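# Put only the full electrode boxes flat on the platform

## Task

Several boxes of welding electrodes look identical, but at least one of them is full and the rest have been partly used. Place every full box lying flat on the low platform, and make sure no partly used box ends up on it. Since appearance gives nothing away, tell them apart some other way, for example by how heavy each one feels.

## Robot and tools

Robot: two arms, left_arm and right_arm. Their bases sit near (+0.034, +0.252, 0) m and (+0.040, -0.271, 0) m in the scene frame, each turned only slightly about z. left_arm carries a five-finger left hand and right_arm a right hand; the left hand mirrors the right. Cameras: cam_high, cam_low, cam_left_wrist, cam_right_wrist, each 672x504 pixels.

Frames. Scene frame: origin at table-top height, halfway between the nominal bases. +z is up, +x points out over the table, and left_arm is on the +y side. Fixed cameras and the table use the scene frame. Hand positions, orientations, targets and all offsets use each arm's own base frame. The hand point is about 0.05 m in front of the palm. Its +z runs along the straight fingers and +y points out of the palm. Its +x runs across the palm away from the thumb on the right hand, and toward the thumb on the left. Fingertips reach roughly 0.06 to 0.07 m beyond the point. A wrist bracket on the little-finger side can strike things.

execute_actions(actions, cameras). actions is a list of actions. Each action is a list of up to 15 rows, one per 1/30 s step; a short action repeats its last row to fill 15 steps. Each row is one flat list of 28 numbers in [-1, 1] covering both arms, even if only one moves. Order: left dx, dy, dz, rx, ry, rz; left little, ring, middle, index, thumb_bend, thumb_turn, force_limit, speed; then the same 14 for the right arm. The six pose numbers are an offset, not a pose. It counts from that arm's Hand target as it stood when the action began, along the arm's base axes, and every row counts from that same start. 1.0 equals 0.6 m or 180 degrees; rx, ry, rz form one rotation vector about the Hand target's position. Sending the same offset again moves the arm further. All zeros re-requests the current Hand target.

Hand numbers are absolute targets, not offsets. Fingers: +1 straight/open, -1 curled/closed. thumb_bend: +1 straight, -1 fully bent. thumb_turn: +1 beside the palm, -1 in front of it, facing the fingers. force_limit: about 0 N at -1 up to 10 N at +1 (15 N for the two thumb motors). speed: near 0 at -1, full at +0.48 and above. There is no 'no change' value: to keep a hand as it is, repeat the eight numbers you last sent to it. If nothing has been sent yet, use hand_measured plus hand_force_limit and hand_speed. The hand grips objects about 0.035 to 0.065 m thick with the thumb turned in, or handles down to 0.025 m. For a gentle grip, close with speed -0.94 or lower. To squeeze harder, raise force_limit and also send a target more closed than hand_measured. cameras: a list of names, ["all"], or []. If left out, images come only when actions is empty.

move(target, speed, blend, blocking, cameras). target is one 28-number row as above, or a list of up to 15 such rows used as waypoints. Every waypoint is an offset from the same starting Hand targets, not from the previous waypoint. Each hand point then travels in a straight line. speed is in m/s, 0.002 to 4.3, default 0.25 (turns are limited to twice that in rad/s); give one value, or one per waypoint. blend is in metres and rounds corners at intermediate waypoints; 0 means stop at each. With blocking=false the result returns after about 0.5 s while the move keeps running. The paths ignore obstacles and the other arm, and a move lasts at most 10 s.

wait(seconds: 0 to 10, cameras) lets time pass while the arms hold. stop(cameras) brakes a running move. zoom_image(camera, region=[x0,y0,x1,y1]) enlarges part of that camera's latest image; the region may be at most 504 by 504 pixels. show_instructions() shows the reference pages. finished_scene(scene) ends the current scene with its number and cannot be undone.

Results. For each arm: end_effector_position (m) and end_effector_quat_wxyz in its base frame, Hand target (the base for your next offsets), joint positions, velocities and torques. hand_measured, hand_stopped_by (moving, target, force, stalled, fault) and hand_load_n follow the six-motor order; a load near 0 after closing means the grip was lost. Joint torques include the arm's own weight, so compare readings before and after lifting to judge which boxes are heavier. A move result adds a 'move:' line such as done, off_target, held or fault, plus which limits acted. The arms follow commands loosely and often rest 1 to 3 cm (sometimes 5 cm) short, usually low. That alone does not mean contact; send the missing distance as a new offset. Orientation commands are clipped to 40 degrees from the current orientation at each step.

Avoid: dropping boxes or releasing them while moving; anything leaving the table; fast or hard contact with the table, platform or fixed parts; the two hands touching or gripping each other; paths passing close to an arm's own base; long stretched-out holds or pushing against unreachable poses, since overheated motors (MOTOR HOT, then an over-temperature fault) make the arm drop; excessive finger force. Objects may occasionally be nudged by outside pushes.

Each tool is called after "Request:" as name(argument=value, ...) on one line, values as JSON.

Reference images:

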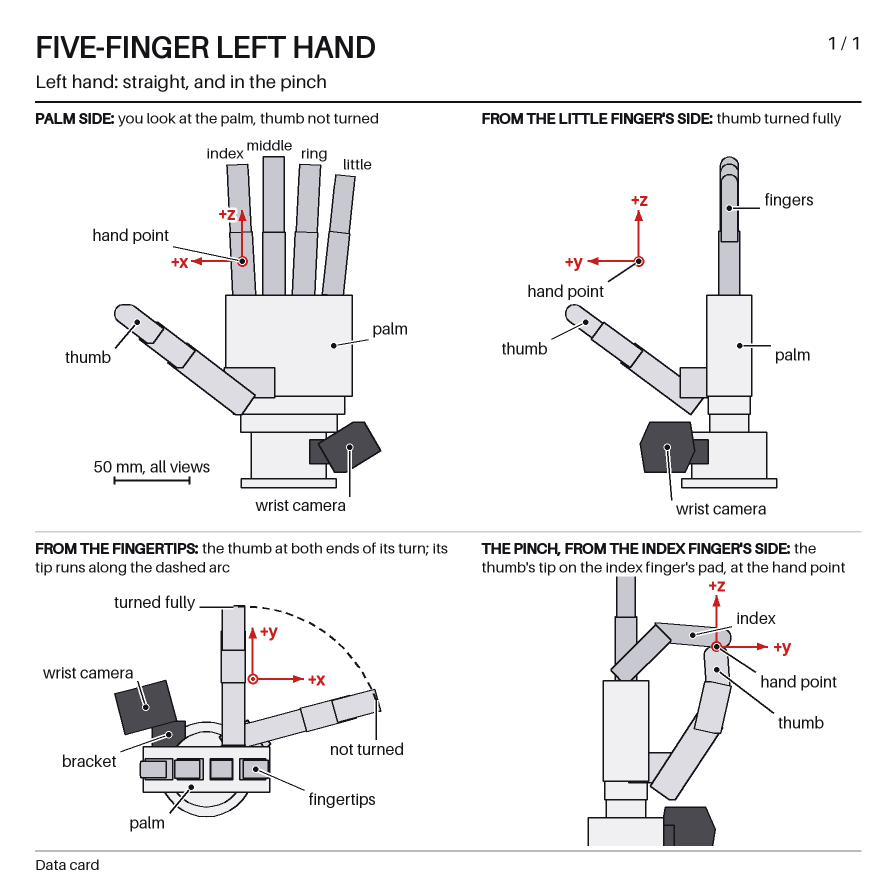

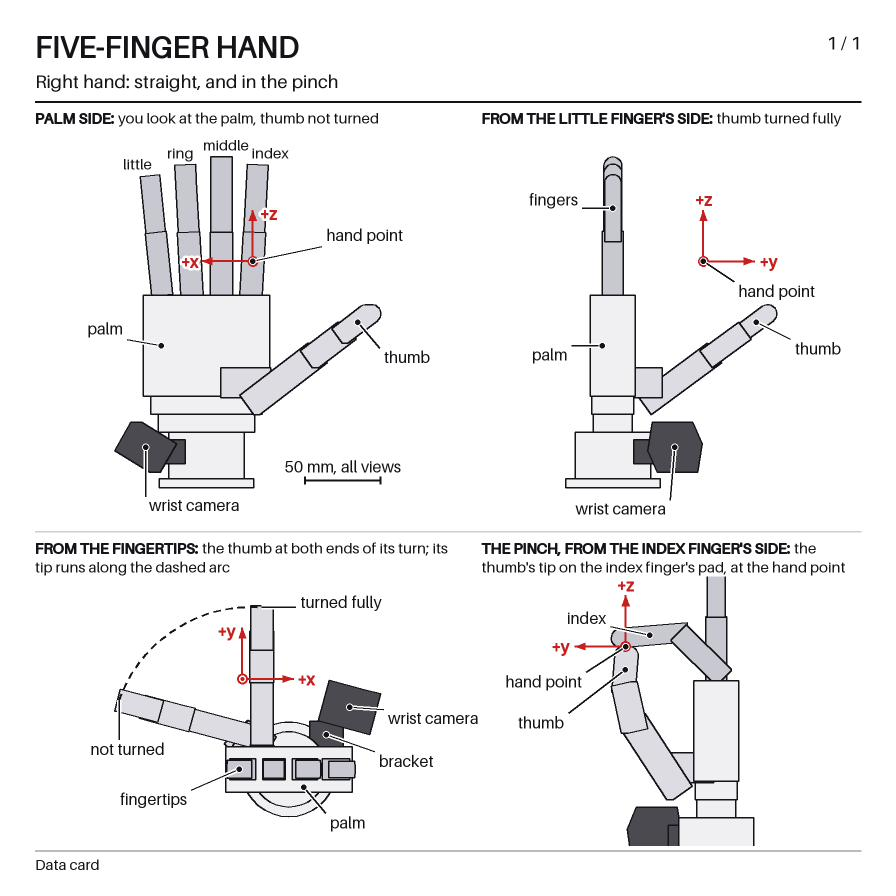

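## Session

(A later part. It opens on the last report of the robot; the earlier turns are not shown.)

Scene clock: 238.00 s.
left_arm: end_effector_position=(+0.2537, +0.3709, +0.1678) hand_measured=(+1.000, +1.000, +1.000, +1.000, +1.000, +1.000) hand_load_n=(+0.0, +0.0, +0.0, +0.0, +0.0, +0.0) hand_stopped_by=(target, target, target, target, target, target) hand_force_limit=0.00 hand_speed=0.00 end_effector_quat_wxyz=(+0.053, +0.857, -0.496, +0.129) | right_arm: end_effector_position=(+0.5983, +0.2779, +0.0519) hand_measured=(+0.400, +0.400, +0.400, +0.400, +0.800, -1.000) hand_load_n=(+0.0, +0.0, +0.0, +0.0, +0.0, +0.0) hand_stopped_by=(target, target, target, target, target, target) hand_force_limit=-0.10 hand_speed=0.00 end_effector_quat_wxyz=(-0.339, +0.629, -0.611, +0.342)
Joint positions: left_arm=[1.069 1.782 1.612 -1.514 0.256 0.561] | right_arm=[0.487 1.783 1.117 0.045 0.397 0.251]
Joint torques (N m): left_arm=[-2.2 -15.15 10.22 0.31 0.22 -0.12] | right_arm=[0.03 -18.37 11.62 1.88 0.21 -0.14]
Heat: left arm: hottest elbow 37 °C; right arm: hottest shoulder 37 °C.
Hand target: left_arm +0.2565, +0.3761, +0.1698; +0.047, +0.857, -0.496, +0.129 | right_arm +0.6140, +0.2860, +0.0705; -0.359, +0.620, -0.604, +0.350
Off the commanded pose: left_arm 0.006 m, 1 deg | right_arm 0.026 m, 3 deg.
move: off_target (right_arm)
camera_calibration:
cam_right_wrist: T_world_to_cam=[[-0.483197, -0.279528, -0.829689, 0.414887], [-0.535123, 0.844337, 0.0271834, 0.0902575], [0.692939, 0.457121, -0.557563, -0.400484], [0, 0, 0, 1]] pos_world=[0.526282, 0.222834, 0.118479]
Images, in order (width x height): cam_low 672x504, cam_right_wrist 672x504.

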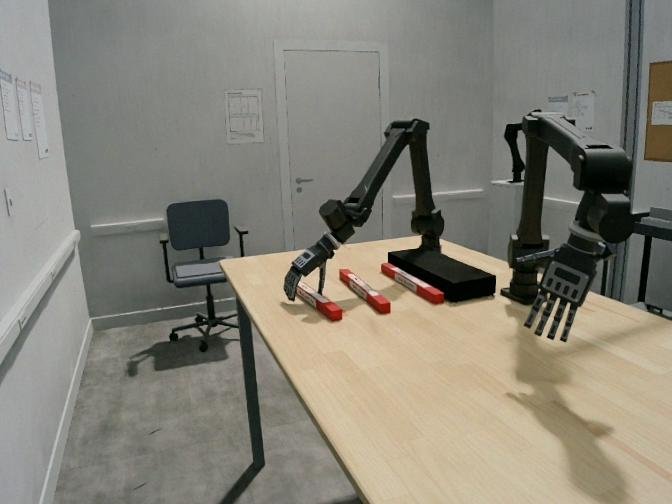

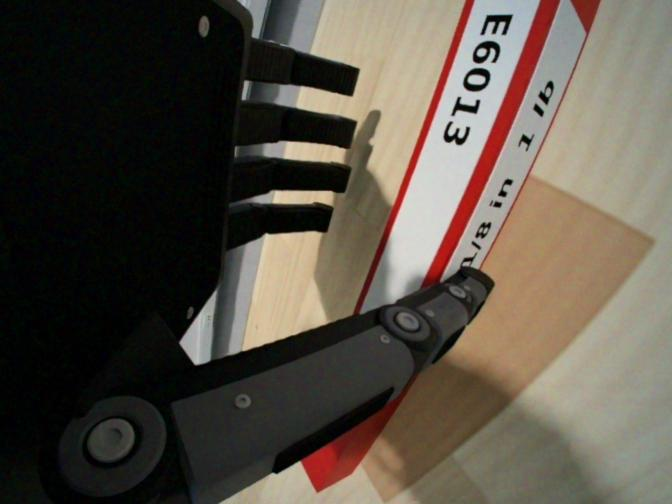

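Request:
move(target=[0,0,0,0,0,0,1,1,1,1,1,1,0,0, 0.005,0,-0.025,0,0,0,0.4,0.4,0.4,0.4,0.8,-1,-0.1,0], speed=0.06, cameras=["cam_low","cam_right_wrist"])

Request:
zoom_image(camera="cam_low", region=[270, 240, 370, 325])

Scene clock: 246.70 s.
left_arm: end_effector_position=(+0.2537, +0.3709, +0.1678) hand_measured=(+1.000, +1.000, +1.000, +1.000, +1.000, +1.000) hand_load_n=(+0.0, +0.0, +0.0, +0.0, +0.0, +0.0) hand_stopped_by=(target, target, target, target, target, target) hand_force_limit=0.00 hand_speed=0.00 end_effector_quat_wxyz=(+0.053, +0.857, -0.496, +0.129) | right_arm: end_effector_position=(+0.6028, +0.2805, +0.0456) hand_measured=(+0.400, +0.400, +0.400, +0.400, +0.800, -1.000) hand_load_n=(+0.0, +0.0, +0.0, +0.0, +0.0, +0.0) hand_stopped_by=(target, target, target, target, target, target) hand_force_limit=-0.10 hand_speed=0.00 end_effector_quat_wxyz=(-0.345, +0.626, -0.609, +0.344)
Joint positions: left_arm=[1.069 1.782 1.612 -1.514 0.256 0.561] | right_arm=[0.487 1.803 1.117 0.08 0.396 0.25]
Joint torques (N m): left_arm=[-2.08 -15.09 10.24 0.29 0.22 -0.11] | right_arm=[-0.09 -17.55 11.17 1.85 0.16 -0.14]
Heat: left arm: hottest elbow 37 °C; right arm: hottest shoulder 37 °C.
Hand target: left_arm +0.2565, +0.3761, +0.1698; +0.047, +0.857, -0.496, +0.129 | right_arm +0.6170, +0.2860, +0.0556; -0.359, +0.620, -0.605, +0.350
Off the commanded pose: left_arm 0.006 m, 1 deg | right_arm 0.018 m, 2 deg.
move: off_target (right_arm)
camera_calibration:
cam_right_wrist: T_world_to_cam=[[-0.472375, -0.274946, -0.837416, 0.405093], [-0.536749, 0.843345, 0.0258804, 0.091981], [0.699115, 0.461708, -0.545952, -0.413796], [0, 0, 0, 1]] pos_world=[0.530018, 0.22486, 0.110938]
Images, in order (width x height): cam_low 672x504, cam_right_wrist 672x504.

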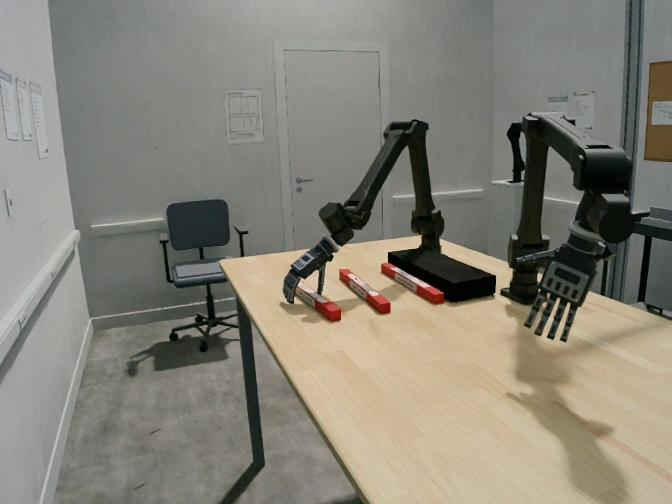

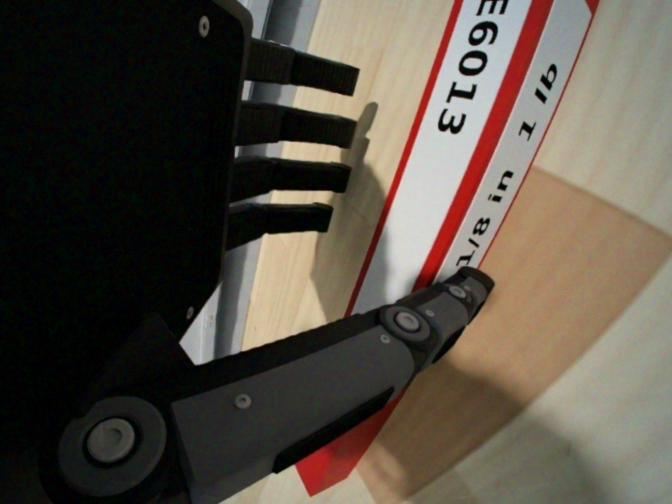

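Scaled by 5.040 from the camera's 672x504 image, which has a finer 960x720 frame.

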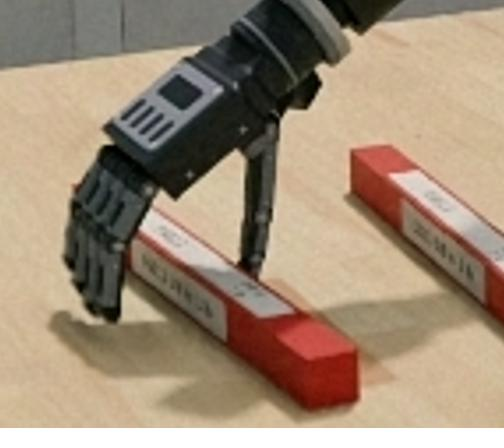

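Request:
move(target=[0,0,0,0,0,0,1,1,1,1,1,1,0,0, 0.0,0,-0.016,0,0,0,0.4,0.4,0.4,0.4,0.8,-1,-0.1,0], speed=0.06)

Request:
move(target=[0,0,0,0,0,0,1,1,1,1,1,1,0,0, 0.0,0,0,0,0,0,-0.5,-0.5,-0.5,-0.5,0.8,-1,-0.4,-0.85], cameras=["cam_low","cam_right_wrist"])

Request:
zoom_image(camera="cam_low", region=[270, 240, 370, 325])

Scene clock: 251.27 s.
left_arm: end_effector_position=(+0.2537, +0.3709, +0.1678) hand_measured=(+1.000, +1.000, +1.000, +1.000, +1.000, +1.000) hand_load_n=(+0.0, +0.0, +0.0, +0.0, +0.0, +0.0) hand_stopped_by=(target, target, target, target, target, target) hand_force_limit=0.00 hand_speed=0.00 end_effector_quat_wxyz=(+0.053, +0.857, -0.496, +0.129) | right_arm: end_effector_position=(+0.6056, +0.2820, +0.0404) hand_measured=(+0.400, +0.400, +0.400, +0.400, +0.800, -1.000) hand_load_n=(+0.0, +0.0, +0.0, +0.0, +0.0, +0.0) hand_stopped_by=(target, target, target, target, target, target) hand_force_limit=-0.10 hand_speed=0.00 end_effector_quat_wxyz=(-0.348, +0.624, -0.608, +0.345)
Joint positions: left_arm=[1.069 1.782 1.612 -1.514 0.256 0.561] | right_arm=[0.487 1.818 1.117 0.103 0.396 0.25]
Joint torques (N m): left_arm=[-2.02 -15.15 10.22 0.29 0.22 -0.11] | right_arm=[-0.21 -17.61 10.45 1.96 0.15 -0.14]
Heat: left arm: hottest elbow 37 °C; right arm: hottest shoulder 37 °C.
Hand target: left_arm +0.2565, +0.3761, +0.1698; +0.047, +0.857, -0.496, +0.129 | right_arm +0.6171, +0.2860, +0.0460; -0.359, +0.619, -0.604, +0.350
Off the commanded pose: left_arm 0.006 m, 1 deg | right_arm 0.013 m, 1 deg.
move: off_target (right_arm)

Scene clock: 253.70 s.
left_arm: end_effector_position=(+0.2537, +0.3709, +0.1678) hand_measured=(+1.000, +1.000, +1.000, +1.000, +1.000, +1.000) hand_load_n=(+0.0, +0.0, +0.0, +0.0, +0.0, +0.0) hand_stopped_by=(target, target, target, target, target, target) hand_force_limit=0.00 hand_speed=0.00 end_effector_quat_wxyz=(+0.053, +0.857, -0.496, +0.129) | right_arm: end_effector_position=(+0.6058, +0.2823, +0.0407) hand_measured=(-0.498, -0.322, -0.252, -0.334, +0.802, -1.000) hand_load_n=(+2.5, +0.0, +0.0, +3.0, +9.0, +3.5) hand_stopped_by=(force, force, force, force, target, target) hand_force_limit=-0.40 hand_speed=-0.85 end_effector_quat_wxyz=(-0.349, +0.624, -0.608, +0.345)
Joint positions: left_arm=[1.069 1.782 1.612 -1.514 0.256 0.561] | right_arm=[0.487 1.818 1.117 0.104 0.395 0.249]
Joint torques (N m): left_arm=[-2.08 -15.15 10.19 0.31 0.22 -0.11] | right_arm=[-0.15 -17.67 10.45 1.89 0.21 -0.14]
Heat: left arm: hottest elbow 37 °C; right arm: hottest shoulder 37 °C.
Hand target: left_arm +0.2565, +0.3761, +0.1698; +0.047, +0.857, -0.496, +0.129 | right_arm +0.6171, +0.2860, +0.0461; -0.359, +0.619, -0.605, +0.350
Off the commanded pose: left_arm 0.006 m, 1 deg | right_arm 0.013 m, 1 deg.
move: off_target (right_arm)
camera_calibration:
cam_right_wrist: T_world_to_cam=[[-0.465144, -0.271892, -0.842446, 0.397838], [-0.538109, 0.842499, 0.0251998, 0.0932746], [0.702908, 0.465049, -0.538191, -0.422953], [0, 0, 0, 1]] pos_world=[0.532541, 0.226279, 0.105177]
Images, in order (width x height): cam_low 672x504, cam_right_wrist 672x504.

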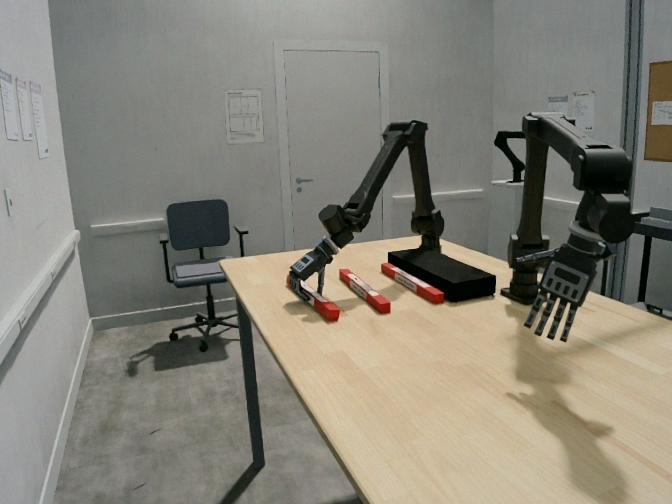

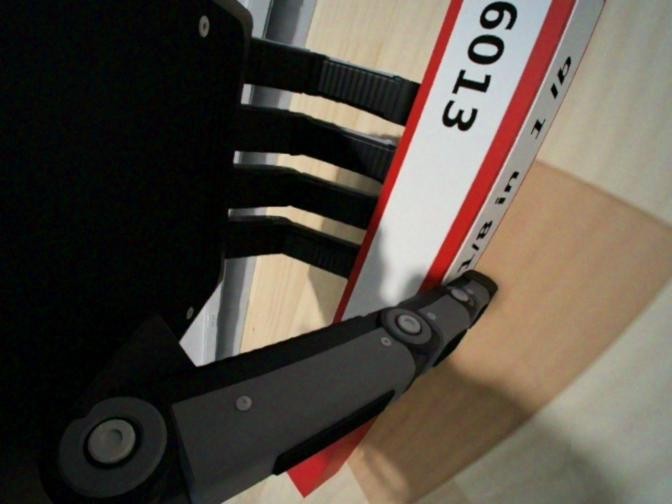

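Scaled by 5.040 from the camera's 672x504 image, which has a finer 960x720 frame.

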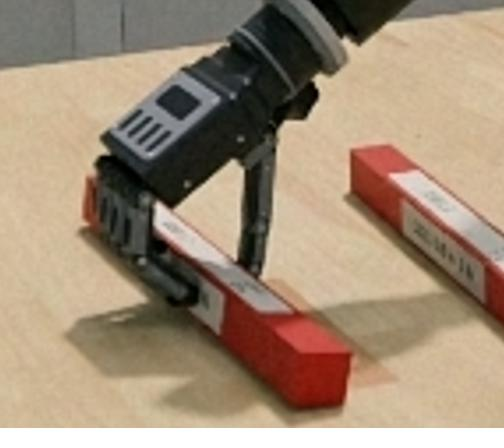

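Request:
move(target=[0,0,0,0,0,0,1,1,1,1,1,1,0,0, 0.0,0,0,0,0,0,-0.65,-0.65,-0.65,-0.65,0.8,-1,-0.2,-0.85])

Request:
move(target=[[0,0,0,0,0,0,1,1,1,1,1,1,0,0, -0.017,0,0.183,0,0,0,-0.65,-0.65,-0.65,-0.65,0.8,-1,-0.2,-0.85],[0,0,0,0,0,0,1,1,1,1,1,1,0,0, -0.278,0.023,0.173,0,0,-0.03,-0.65,-0.65,-0.65,-0.65,0.8,-1,-0.2,-0.85]], speed=0.12, cameras=["cam_low","cam_right_wrist"])

Scene clock: 258.90 s.
left_arm: end_effector_position=(+0.2537, +0.3709, +0.1678) hand_measured=(+1.000, +1.000, +1.000, +1.000, +1.000, +1.000) hand_load_n=(+0.0, +0.0, +0.0, +0.0, +0.0, +0.0) hand_stopped_by=(target, target, target, target, target, target) hand_force_limit=0.00 hand_speed=0.00 end_effector_quat_wxyz=(+0.053, +0.857, -0.496, +0.129) | right_arm: end_effector_position=(+0.6058, +0.2823, +0.0407) hand_measured=(-0.578, -0.374, -0.276, -0.346, +0.804, -1.000) hand_load_n=(+3.5, +2.5, +2.5, +4.0, +14.0, +7.5) hand_stopped_by=(force, force, force, force, target, target) hand_force_limit=-0.20 hand_speed=-0.85 end_effector_quat_wxyz=(-0.349, +0.624, -0.608, +0.345)
Joint positions: left_arm=[1.069 1.782 1.612 -1.514 0.256 0.561] | right_arm=[0.487 1.818 1.117 0.104 0.395 0.249]
Joint torques (N m): left_arm=[-2.02 -15.03 10.19 0.29 0.22 -0.11] | right_arm=[-0.15 -17.55 10.45 1.88 0.2 -0.14]
Heat: left arm: hottest elbow 37 °C; right arm: hottest shoulder 37 °C.
Hand target: left_arm +0.2565, +0.3761, +0.1698; +0.047, +0.857, -0.496, +0.129 | right_arm +0.6171, +0.2860, +0.0461; -0.359, +0.619, -0.605, +0.350
Off the commanded pose: left_arm 0.006 m, 1 deg | right_arm 0.013 m, 1 deg.
move: off_target (right_arm)

Scene clock: 262.20 s.
left_arm: end_effector_position=(+0.2537, +0.3709, +0.1678) hand_measured=(+1.000, +1.000, +1.000, +1.000, +1.000, +1.000) hand_load_n=(+0.0, +0.0, +0.0, +0.0, +0.0, +0.0) hand_stopped_by=(target, target, target, target, target, target) hand_force_limit=0.00 hand_speed=0.00 end_effector_quat_wxyz=(+0.053, +0.857, -0.496, +0.129) | right_arm: end_effector_position=(+0.4501, +0.2986, +0.1384) hand_measured=(-0.578, -0.374, -0.276, -0.346, +0.804, -1.000) hand_load_n=(+2.5, +2.0, +2.5, +4.5, +14.0, +7.5) hand_stopped_by=(force, force, force, force, target, target) hand_force_limit=-0.20 hand_speed=-0.85 end_effector_quat_wxyz=(-0.333, +0.597, -0.631, +0.366)
Joint positions: left_arm=[1.069 1.782 1.612 -1.514 0.256 0.561] | right_arm=[0.731 1.4 0.917 -0.224 0.67 0.467]
Joint torques (N m): left_arm=[-2.2 -15.03 10.21 0.29 0.22 -0.11] | right_arm=[0.21 -14.33 9.99 0.79 0.53 0]
Heat: left arm: hottest elbow 37 °C; right arm: hottest shoulder 37 °C.
Hand target: left_arm +0.2565, +0.3761, +0.1698; +0.047, +0.857, -0.496, +0.129 | right_arm +0.4502, +0.2998, +0.1497; -0.342, +0.590, -0.633, +0.366
Off the commanded pose: left_arm 0.006 m, 1 deg | right_arm 0.012 m, 1 deg.
move: off_target (right_arm)
camera_calibration:
cam_right_wrist: T_world_to_cam=[[-0.478836, -0.241217, -0.844115, 0.409375], [-0.462695, 0.88647, 0.00914949, -0.0515747], [0.746076, 0.394949, -0.536084, -0.267334], [0, 0, 0, 1]] pos_world=[0.371612, 0.250051, 0.202717]
Images, in order (width x height): cam_low 672x504, cam_right_wrist 672x504.

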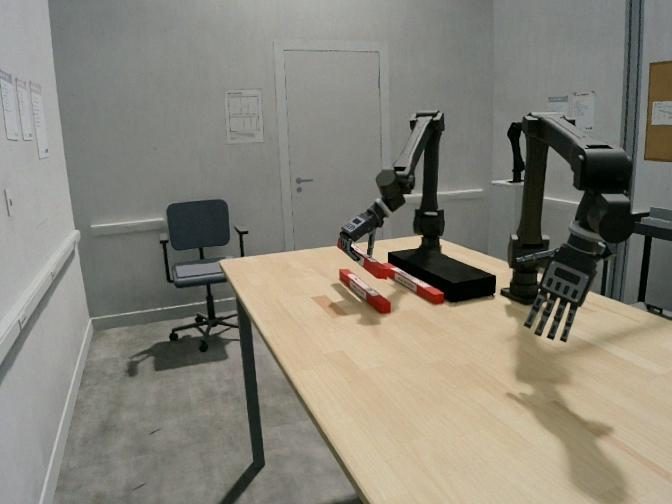

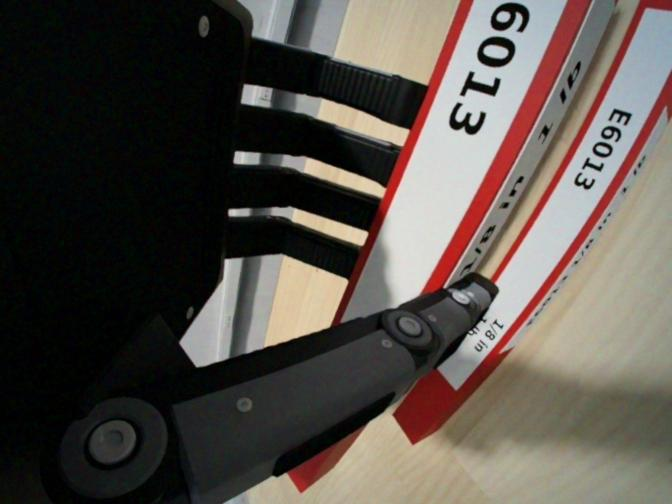

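Request:
move(target=[0,0,0,0,0,0,1,1,1,1,1,1,0,0, 0,0,0.084,0,0,0,-0.65,-0.65,-0.65,-0.65,0.8,-1,-0.2,-0.85], speed=0.1)

Request:
move(target=[0,0,0,0,0,0,1,1,1,1,1,1,0,0, 0,0,0.08,0,0,0,-0.65,-0.65,-0.65,-0.65,0.8,-1,-0.2,-0.85], speed=0.1)

Request:
move(target=[0,0,0,0,0,0,1,1,1,1,1,1,0,0, 0,0,-0.08,0,0,0,-0.65,-0.65,-0.65,-0.65,0.8,-1,-0.2,-0.85], speed=0.1, cameras=["cam_low"])

Scene clock: 266.33 s.
left_arm: end_effector_position=(+0.2537, +0.3709, +0.1678) hand_measured=(+1.000, +1.000, +1.000, +1.000, +1.000, +1.000) hand_load_n=(+0.0, +0.0, +0.0, +0.0, +0.0, +0.0) hand_stopped_by=(target, target, target, target, target, target) hand_force_limit=0.00 hand_speed=0.00 end_effector_quat_wxyz=(+0.053, +0.857, -0.496, +0.129) | right_arm: end_effector_position=(+0.4367, +0.2866, +0.1643) hand_measured=(-0.578, -0.374, -0.276, -0.346, +0.804, -1.000) hand_load_n=(+2.5, +2.0, +2.5, +4.0, +14.0, +7.5) hand_stopped_by=(force, force, force, force, target, target) hand_force_limit=-0.20 hand_speed=-0.85 end_effector_quat_wxyz=(-0.313, +0.609, -0.631, +0.366)
Joint positions: left_arm=[1.069 1.782 1.612 -1.514 0.256 0.561] | right_arm=[0.731 1.336 0.952 -0.37 0.67 0.468]
Joint torques (N m): left_arm=[-1.96 -15.03 10.24 0.31 0.22 -0.11] | right_arm=[0.21 -13.33 15.01 0.76 0.53 0]
Heat: left arm: hottest elbow 37 °C; right arm: hottest shoulder 37 °C.
Hand target: left_arm +0.2565, +0.3761, +0.1698; +0.047, +0.857, -0.496, +0.129 | right_arm +0.4502, +0.2998, +0.2001; -0.342, +0.590, -0.633, +0.366
Off the commanded pose: left_arm 0.006 m, 1 deg | right_arm 0.040 m, 4 deg.
move: off_target (right_arm)

Scene clock: 267.33 s.
left_arm: end_effector_position=(+0.2537, +0.3709, +0.1678) hand_measured=(+1.000, +1.000, +1.000, +1.000, +1.000, +1.000) hand_load_n=(+0.0, +0.0, +0.0, +0.0, +0.0, +0.0) hand_stopped_by=(target, target, target, target, target, target) hand_force_limit=0.00 hand_speed=0.00 end_effector_quat_wxyz=(+0.053, +0.857, -0.496, +0.129) | right_arm: end_effector_position=(+0.4393, +0.2889, +0.2130) hand_measured=(-0.578, -0.374, -0.276, -0.346, +0.804, -1.000) hand_load_n=(+3.0, +2.0, +2.5, +4.5, +14.0, +7.5) hand_stopped_by=(force, force, force, force, target, target) hand_force_limit=-0.20 hand_speed=-0.85 end_effector_quat_wxyz=(-0.314, +0.608, -0.631, +0.366)
Joint positions: left_arm=[1.069 1.782 1.612 -1.514 0.256 0.561] | right_arm=[0.731 1.302 1.053 -0.502 0.67 0.468]
Joint torques (N m): left_arm=[-2.08 -15.03 10.22 0.29 0.21 -0.11] | right_arm=[0.21 -12.98 15.43 0.69 0.52 0]
Motor temperatures (°C): left_arm=[34 33 37 32 26 28] | right_arm=[31 37 38 31 26 32]
Heat: left arm: hottest elbow 37 °C; right arm: hottest elbow 38 °C.
Hand target: left_arm +0.2565, +0.3761, +0.1698; +0.047, +0.857, -0.496, +0.129 | right_arm +0.4502, +0.2997, +0.2483; -0.342, +0.590, -0.633, +0.366
Off the commanded pose: left_arm 0.006 m, 1 deg | right_arm 0.038 m, 4 deg.
move: off_target (right_arm)

Scene clock: 268.37 s.
left_arm: end_effector_position=(+0.2537, +0.3709, +0.1678) hand_measured=(+1.000, +1.000, +1.000, +1.000, +1.000, +1.000) hand_load_n=(+0.0, +0.0, +0.0, +0.0, +0.0, +0.0) hand_stopped_by=(target, target, target, target, target, target) hand_force_limit=0.00 hand_speed=0.00 end_effector_quat_wxyz=(+0.053, +0.857, -0.496, +0.129) | right_arm: end_effector_position=(+0.4454, +0.2943, +0.1894) hand_measured=(-0.578, -0.374, -0.276, -0.346, +0.804, -1.000) hand_load_n=(+3.0, +2.0, +2.5, +4.5, +14.0, +7.0) hand_stopped_by=(force, force, force, force, target, target) hand_force_limit=-0.20 hand_speed=-0.85 end_effector_quat_wxyz=(-0.325, +0.601, -0.631, +0.366)
Joint positions: left_arm=[1.069 1.782 1.612 -1.514 0.256 0.561] | right_arm=[0.731 1.331 1.005 -0.399 0.67 0.469]
Joint torques (N m): left_arm=[-2.02 -15.09 10.22 0.29 0.22 -0.11] | right_arm=[0.26 -12.69 10.86 1.84 0.51 0]
Heat: left arm: hottest elbow 37 °C; right arm: hottest elbow 38 °C.
Hand target: left_arm +0.2565, +0.3761, +0.1698; +0.047, +0.857, -0.496, +0.129 | right_arm +0.4502, +0.2998, +0.2004; -0.342, +0.590, -0.633, +0.366
Off the commanded pose: left_arm 0.006 m, 1 deg | right_arm 0.013 m, 2 deg.
move: off_target (right_arm)
Images, in order (width x height): cam_low 672x504.

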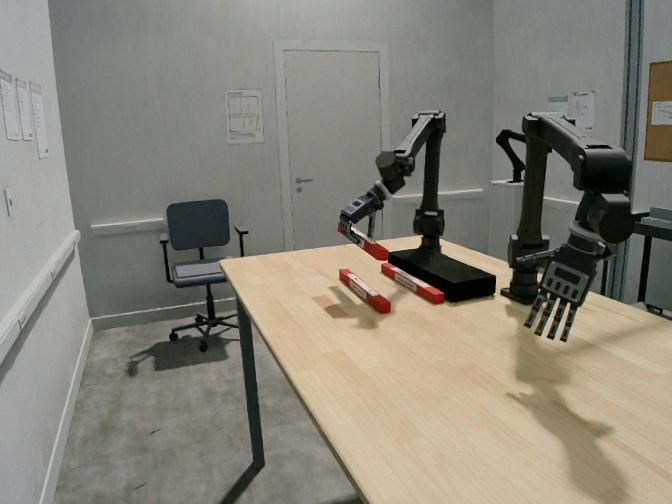

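Request:
move(target=[[0,0,0,0,0,0,1,1,1,1,1,1,0,0, 0.27,-0.023,-0.053,0,0,0.03,-0.65,-0.65,-0.65,-0.65,0.8,-1,-0.2,-0.85],[0,0,0,0,0,0,1,1,1,1,1,1,0,0, 0.278,-0.023,-0.23,0,0,0.03,-0.65,-0.65,-0.65,-0.65,0.8,-1,-0.2,-0.85]], speed=0.12, cameras=["cam_low","cam_right_wrist"])

Request:
zoom_image(camera="cam_low", region=[270, 240, 370, 325])

Scene clock: 278.80 s.
left_arm: end_effector_position=(+0.2537, +0.3709, +0.1678) hand_measured=(+1.000, +1.000, +1.000, +1.000, +1.000, +1.000) hand_load_n=(+0.0, +0.0, +0.0, +0.5, +0.0, +0.0) hand_stopped_by=(target, target, target, target, target, target) hand_force_limit=0.00 hand_speed=0.00 end_effector_quat_wxyz=(+0.053, +0.857, -0.496, +0.129) | right_arm: end_effector_position=(+0.6077, +0.2871, +0.0503) hand_measured=(-0.578, -0.374, -0.276, -0.346, +0.804, -1.000) hand_load_n=(+3.0, +2.0, +2.5, +4.5, +14.0, +7.5) hand_stopped_by=(force, force, force, force, target, target) hand_force_limit=-0.20 hand_speed=-0.85 end_effector_quat_wxyz=(-0.346, +0.628, -0.608, +0.342)
Joint positions: left_arm=[1.069 1.782 1.612 -1.514 0.256 0.561] | right_arm=[0.492 1.81 1.144 0.059 0.395 0.251]
Joint torques (N m): left_arm=[-2.08 -15.15 10.19 0.27 0.22 -0.11] | right_arm=[-0.56 -19.31 9.31 2.06 0.19 -0.16]
Heat: left arm: hottest elbow 37 °C; right arm: hottest elbow 38 °C.
Hand target: left_arm +0.2565, +0.3761, +0.1698; +0.047, +0.857, -0.496, +0.129 | right_arm +0.6170, +0.2858, +0.0622; -0.358, +0.620, -0.604, +0.350
Off the commanded pose: left_arm 0.006 m, 1 deg | right_arm 0.015 m, 2 deg.
move: off_target (right_arm)
camera_calibration:
cam_right_wrist: T_world_to_cam=[[-0.471684, -0.276786, -0.8372, 0.413352], [-0.541073, 0.840544, 0.0269528, 0.0922862], [0.696243, 0.465699, -0.546233, -0.417105], [0, 0, 0, 1]] pos_world=[0.535312, 0.231085, 0.115734]
Images, in order (width x height): cam_low 672x504, cam_right_wrist 672x504.

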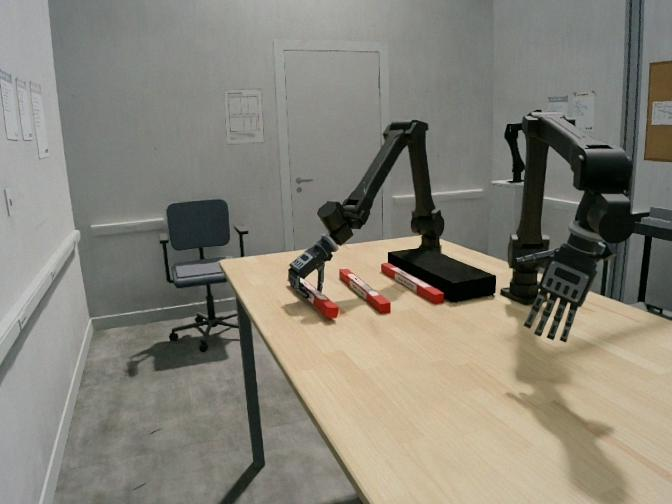

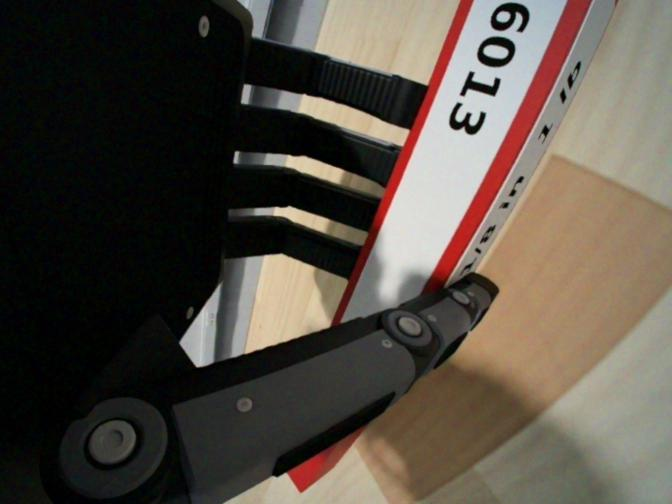

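Scaled by 5.040 from the camera's 672x504 image, which has a finer 960x720 frame.

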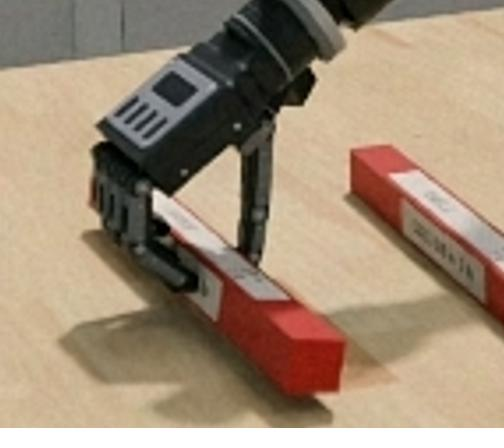

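Lower 1 cm more and release.

Request:
move(target=[0,0,0,0,0,0,1,1,1,1,1,1,0,0, 0,0,-0.023,0,0,0,-0.65,-0.65,-0.65,-0.65,0.8,-1,-0.2,-0.85], speed=0.06, cameras=["cam_low"])

Request:
zoom_image(camera="cam_low", region=[270, 240, 370, 325])

Scene clock: 282.37 s.
left_arm: end_effector_position=(+0.2537, +0.3709, +0.1678) hand_measured=(+1.000, +1.000, +1.000, +1.000, +1.000, +1.000) hand_load_n=(-0.5, +0.0, +0.5, +0.0, +0.0, +0.0) hand_stopped_by=(target, target, target, target, target, target) hand_force_limit=0.00 hand_speed=0.00 end_effector_quat_wxyz=(+0.053, +0.857, -0.496, +0.129) | right_arm: end_effector_position=(+0.6093, +0.2879, +0.0429) hand_measured=(-0.578, -0.374, -0.276, -0.346, +0.804, -1.000) hand_load_n=(+2.5, +2.0, +2.5, +4.0, +14.0, +7.5) hand_stopped_by=(force, force, force, force, target, target) hand_force_limit=-0.20 hand_speed=-0.85 end_effector_quat_wxyz=(-0.350, +0.625, -0.607, +0.343)
Joint positions: left_arm=[1.069 1.782 1.612 -1.514 0.256 0.561] | right_arm=[0.492 1.825 1.136 0.092 0.395 0.251]
Joint torques (N m): left_arm=[-2.08 -15.03 10.22 0.31 0.22 -0.11] | right_arm=[-0.62 -18.73 8.95 2.09 0.18 -0.15]
Heat: left arm: hottest elbow 37 °C; right arm: hottest shoulder 37 °C.
Hand target: left_arm +0.2565, +0.3761, +0.1698; +0.047, +0.857, -0.496, +0.129 | right_arm +0.6170, +0.2858, +0.0484; -0.358, +0.620, -0.604, +0.350
Off the commanded pose: left_arm 0.006 m, 1 deg | right_arm 0.010 m, 1 deg.
move: done
Images, in order (width x height): cam_low 672x504.

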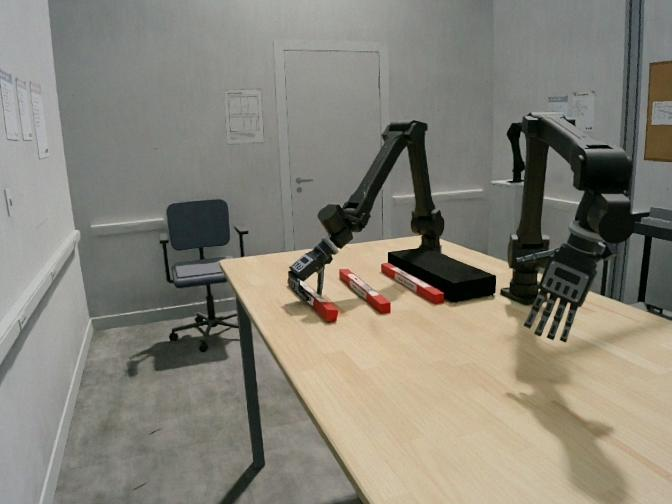

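Scaled by 5.040 from the camera's 672x504 image, which has a finer 960x720 frame.

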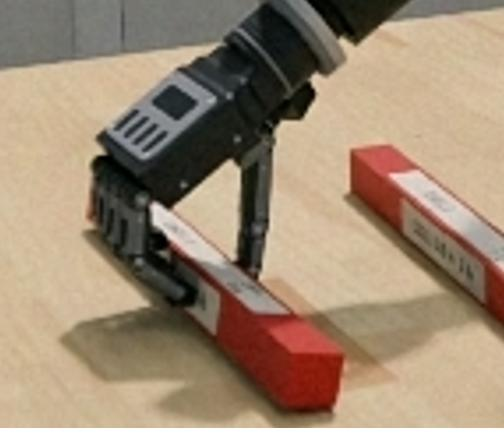

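Request:
move(target=[0,0,0,0,0,0,1,1,1,1,1,1,0,0, 0,0,-0.003,0,0,0,0.0,0.0,0.0,0.0,0.8,-1,-0.2,-0.85], speed=0.06)

Request:
move(target=[[0,0,0,0,0,0,1,1,1,1,1,1,0,0, 0,0,0,0,0,0,0.5,0.5,0.5,0.5,1,-1,-0.2,0],[0,0,0,0,0,0,1,1,1,1,1,1,0,0, 0,0,0.2,0,0,0,0.5,0.5,0.5,0.5,1,-1,-0.2,0],[0,0,0,0,0,0,1,1,1,1,1,1,0,0, -0.45,0,0.28,0,0,-0.015,0.5,0.5,0.5,0.5,1,-1,-0.2,0]], speed=0.15, cameras=["all"])

Scene clock: 292.20 s.
left_arm: end_effector_position=(+0.2537, +0.3709, +0.1678) hand_measured=(+1.000, +1.000, +1.000, +1.000, +1.000, +1.000) hand_load_n=(+0.0, +0.0, +0.0, +0.0, +0.0, +0.0) hand_stopped_by=(target, target, target, target, target, target) hand_force_limit=0.00 hand_speed=0.00 end_effector_quat_wxyz=(+0.053, +0.857, -0.496, +0.129) | right_arm: end_effector_position=(+0.6105, +0.2885, +0.0443) hand_measured=(+0.000, +0.000, +0.000, +0.000, +0.800, -1.000) hand_load_n=(+0.0, -0.5, +0.0, +0.0, +0.5, +0.0) hand_stopped_by=(target, target, target, target, target, target) hand_force_limit=-0.20 hand_speed=-0.85 end_effector_quat_wxyz=(-0.353, +0.624, -0.606, +0.345)
Joint positions: left_arm=[1.069 1.782 1.612 -1.514 0.256 0.561] | right_arm=[0.492 1.825 1.136 0.1 0.395 0.248]
Joint torques (N m): left_arm=[-2.08 -15.21 10.24 0.29 0.22 -0.11] | right_arm=[-0.62 -18.43 8.83 1.99 0.18 -0.13]
Heat: left arm: hottest elbow 37 °C; right arm: hottest shoulder 37 °C.
Hand target: left_arm +0.2565, +0.3761, +0.1698; +0.047, +0.857, -0.496, +0.129 | right_arm +0.6170, +0.2858, +0.0465; -0.358, +0.619, -0.605, +0.350
Off the commanded pose: left_arm 0.006 m, 1 deg | right_arm 0.007 m, 1 deg.
move: done

Scene clock: 296.67 s.
left_arm: end_effector_position=(+0.2537, +0.3709, +0.1678) hand_measured=(+1.000, +1.000, +1.000, +1.000, +1.000, +1.000) hand_load_n=(+0.0, +0.0, +0.0, +0.0, +0.0, +0.0) hand_stopped_by=(target, target, target, target, target, target) hand_force_limit=0.00 hand_speed=0.00 end_effector_quat_wxyz=(+0.053, +0.857, -0.496, +0.129) | right_arm: end_effector_position=(+0.3485, +0.2865, +0.2150) hand_measured=(+0.500, +0.500, +0.500, +0.500, +1.000, -1.000) hand_load_n=(+0.0, +0.0, +0.0, +0.0, +0.0, +0.0) hand_stopped_by=(target, target, target, target, target, target) hand_force_limit=-0.20 hand_speed=0.00 end_effector_quat_wxyz=(-0.352, +0.606, -0.617, +0.359)
Joint positions: left_arm=[1.069 1.782 1.612 -1.514 0.256 0.561] | right_arm=[0.892 1.086 0.866 -0.529 0.757 0.567]
Joint torques (N m): left_arm=[-2.14 -15.09 10.21 0.28 0.23 -0.11] | right_arm=[0.15 -8.47 10.35 0.62 0.52 0.02]
Heat: left arm: hottest elbow 37 °C; right arm: hottest shoulder 37 °C.
Hand target: left_arm +0.2565, +0.3761, +0.1698; +0.047, +0.857, -0.496, +0.129 | right_arm +0.3470, +0.2859, +0.2147; -0.350, +0.605, -0.619, +0.358
Off the commanded pose: left_arm 0.006 m, 1 deg | right_arm 0.002 m, 0 deg.
move: done
camera_calibration:
cam_right_wrist: T_world_to_cam=[[-0.452515, -0.248806, -0.856344, 0.418217], [-0.50316, 0.864066, 0.0148335, -0.0691737], [0.736247, 0.43759, -0.516192, -0.158779], [0, 0, 0, 1]] pos_world=[0.271345, 0.233306, 0.277204]

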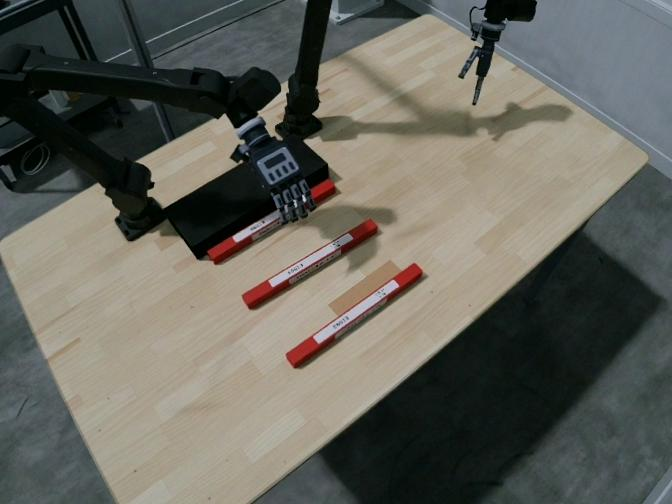

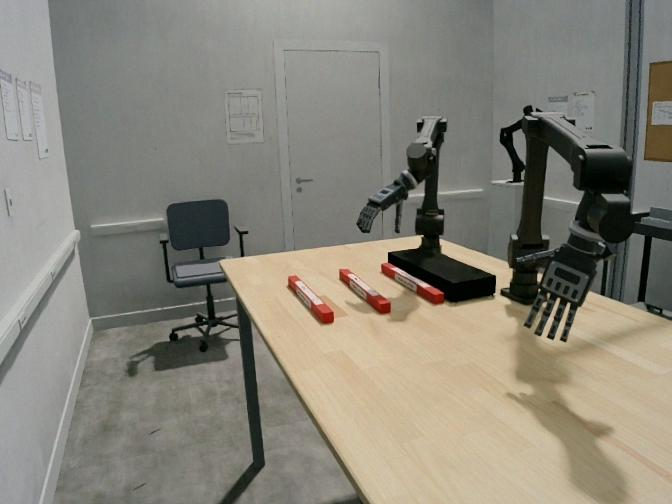

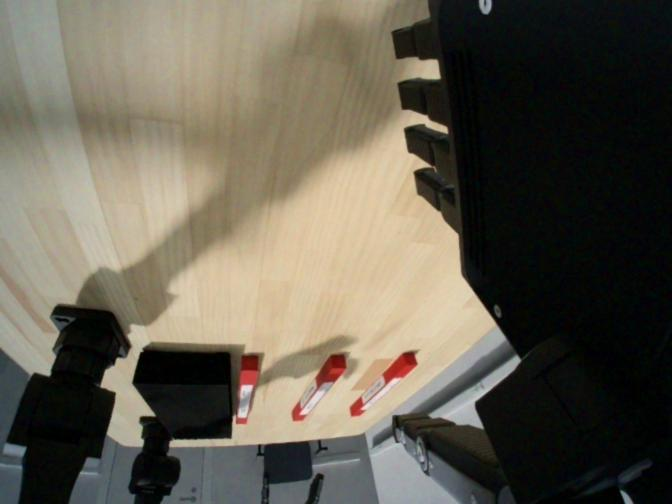

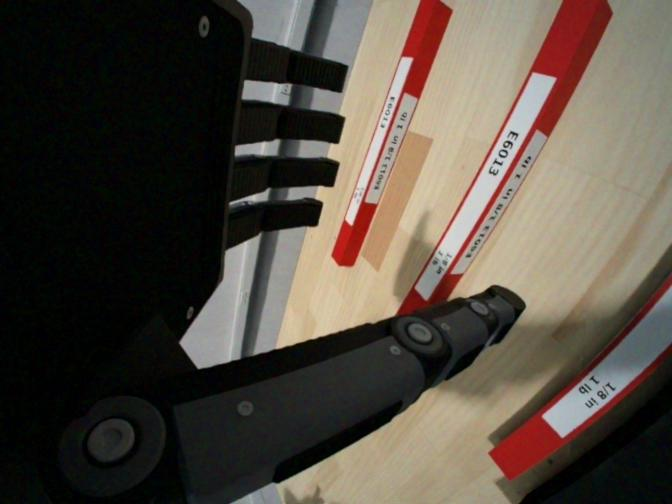

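Request:
move(target=[0,0,0,0,0,0,1,1,1,1,1,1,0,0, -0.15,0,0.02,0,0.12,0,0.5,0.5,0.5,0.5,1,0,-0.2,0], speed=0.15, cameras=["cam_high","cam_right_wrist"])

Request:
zoom_image(camera="cam_right_wrist", region=[400, 100, 672, 504])

Scene clock: 302.10 s.
left_arm: end_effector_position=(+0.2537, +0.3709, +0.1678) hand_measured=(+1.000, +1.000, +1.000, +1.000, +1.000, +1.000) hand_load_n=(+0.0, +0.0, +0.0, +0.0, +0.0, +0.0) hand_stopped_by=(target, target, target, target, target, target) hand_force_limit=0.00 hand_speed=0.00 end_effector_quat_wxyz=(+0.053, +0.857, -0.496, +0.129) | right_arm: end_effector_position=(+0.2516, +0.2720, +0.2020) hand_measured=(+0.500, +0.500, +0.500, +0.500, +1.000, +0.000) hand_load_n=(+0.0, +0.0, +0.0, +0.0, +0.0, +0.0) hand_stopped_by=(target, target, target, target, target, target) hand_force_limit=-0.20 hand_speed=0.00 end_effector_quat_wxyz=(-0.206, +0.669, -0.672, +0.244)
Joint positions: left_arm=[1.069 1.782 1.612 -1.514 0.256 0.561] | right_arm=[0.948 1.081 0.994 -1.114 0.547 0.848]
Joint torques (N m): left_arm=[-2.08 -15.09 10.21 0.28 0.22 -0.11] | right_arm=[0.79 -7.94 14.83 0.12 0.37 0.01]
Heat: left arm: hottest elbow 37 °C; right arm: hottest elbow 38 °C.
Hand target: left_arm +0.2565, +0.3761, +0.1698; +0.047, +0.857, -0.496, +0.129 | right_arm +0.2570, +0.2858, +0.2265; -0.228, +0.661, -0.674, +0.238
Off the commanded pose: left_arm 0.006 m, 1 deg | right_arm 0.029 m, 3 deg.
move: off_target (right_arm)
camera_calibration:
cam_right_wrist: T_world_to_cam=[[-0.755139, -0.270467, -0.59717, 0.389236], [-0.452096, 0.874512, 0.17561, -0.15347], [0.474736, 0.402588, -0.782655, 0.0414343], [0, 0, 0, 1]] pos_world=[0.204874, 0.222806, 0.29182]
Images, in order (width x height): cam_high 672x504, cam_right_wrist 672x504.

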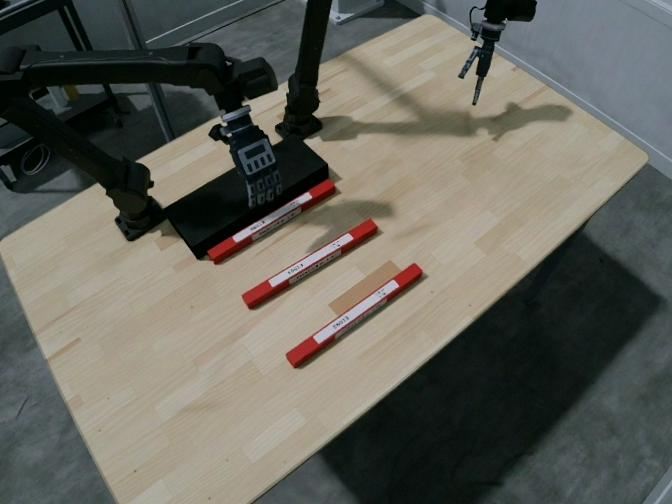

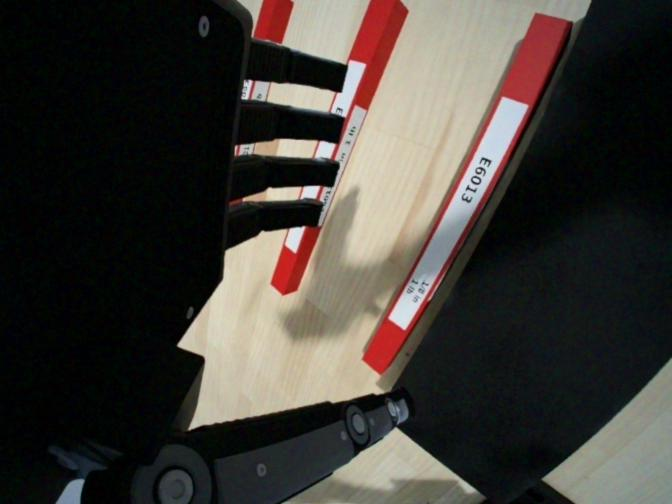

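Scaled by 1.248 from the camera's 672x504 image, which has a finer 960x720 frame.

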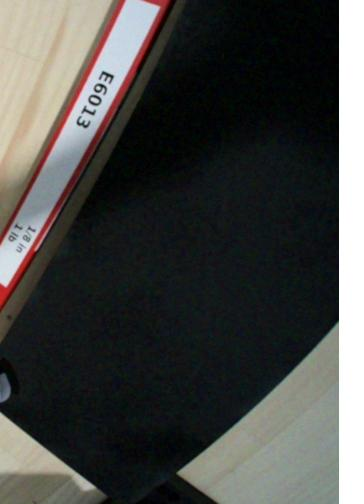

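Request:
move(target=[0,0,0,0,0,0,1,1,1,1,1,1,0,0, -0.028,0.04,-0.211,0,-0.12,-0.013,0,0,0,0,1,1,-0.2,0], speed=0.15, cameras=["cam_low","cam_high","cam_right_wrist"])

Request:
zoom_image(camera="cam_low", region=[350, 220, 510, 320])

Scene clock: 327.47 s.
left_arm: end_effector_position=(+0.2537, +0.3709, +0.1678) hand_measured=(+1.000, +1.000, +1.000, +1.000, +1.000, +1.000) hand_load_n=(+0.0, +0.0, +0.0, +0.0, +0.0, +0.0) hand_stopped_by=(target, target, target, target, target, target) hand_force_limit=0.00 hand_speed=0.00 end_effector_quat_wxyz=(+0.053, +0.857, -0.496, +0.129) | right_arm: end_effector_position=(+0.2400, +0.3046, +0.0979) hand_measured=(+0.000, +0.000, +0.000, +0.000, +1.000, +1.000) hand_load_n=(+0.0, +0.0, +0.0, +0.0, +0.0, -0.5) hand_stopped_by=(target, target, target, target, target, target) hand_force_limit=-0.20 hand_speed=0.00 end_effector_quat_wxyz=(-0.337, +0.596, -0.629, +0.367)
Joint positions: left_arm=[1.069 1.782 1.612 -1.514 0.256 0.561] | right_arm=[1.231 1.18 0.656 -0.618 0.984 1.053]
Joint torques (N m): left_arm=[-2.2 -15.03 10.22 0.29 0.22 -0.11] | right_arm=[0.44 -7.88 8.84 1.06 0.75 0.03]
Heat: left arm: hottest elbow 37 °C; right arm: hottest elbow 42 °C.
Hand target: left_arm +0.2565, +0.3761, +0.1698; +0.047, +0.857, -0.496, +0.129 | right_arm +0.2402, +0.3098, +0.0999; -0.345, +0.591, -0.632, +0.363
Off the commanded pose: left_arm 0.006 m, 1 deg | right_arm 0.006 m, 1 deg.
move: done
camera_calibration:
cam_right_wrist: T_world_to_cam=[[-0.472273, -0.239598, -0.848264, 0.27437], [-0.464956, 0.88529, 0.00880965, -0.152759], [0.748849, 0.398566, -0.529501, -0.136984], [0, 0, 0, 1]] pos_world=[0.161131, 0.255572, 0.16155]
Images, in order (width x height): cam_high 672x504, cam_low 672x504, cam_right_wrist 672x504.

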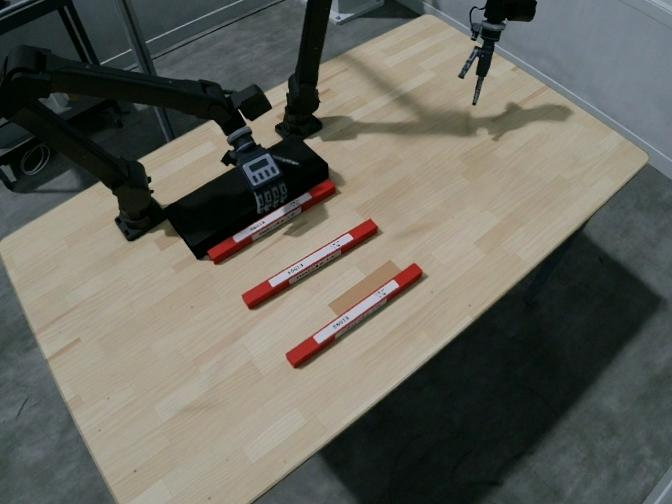

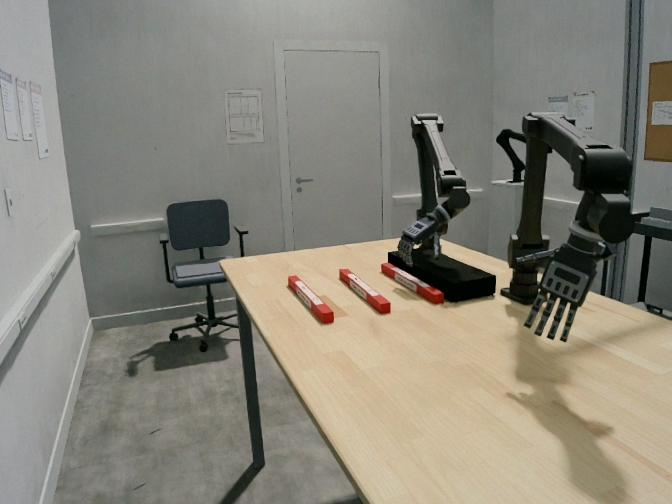

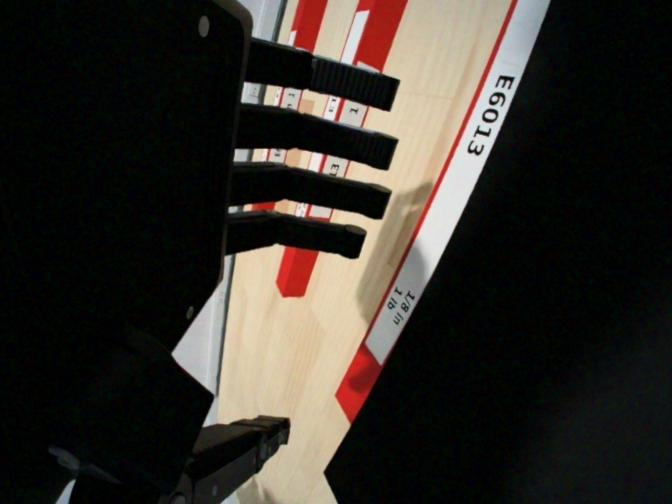

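Scaled by 3.150 from the camera's 672x504 image, which has a finer 960x720 frame.

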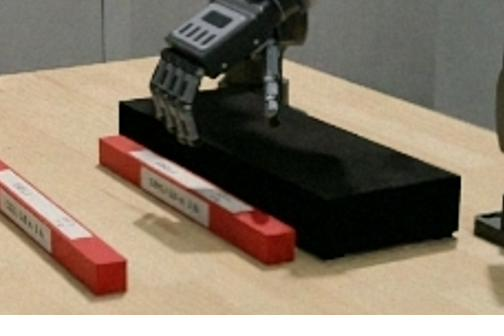

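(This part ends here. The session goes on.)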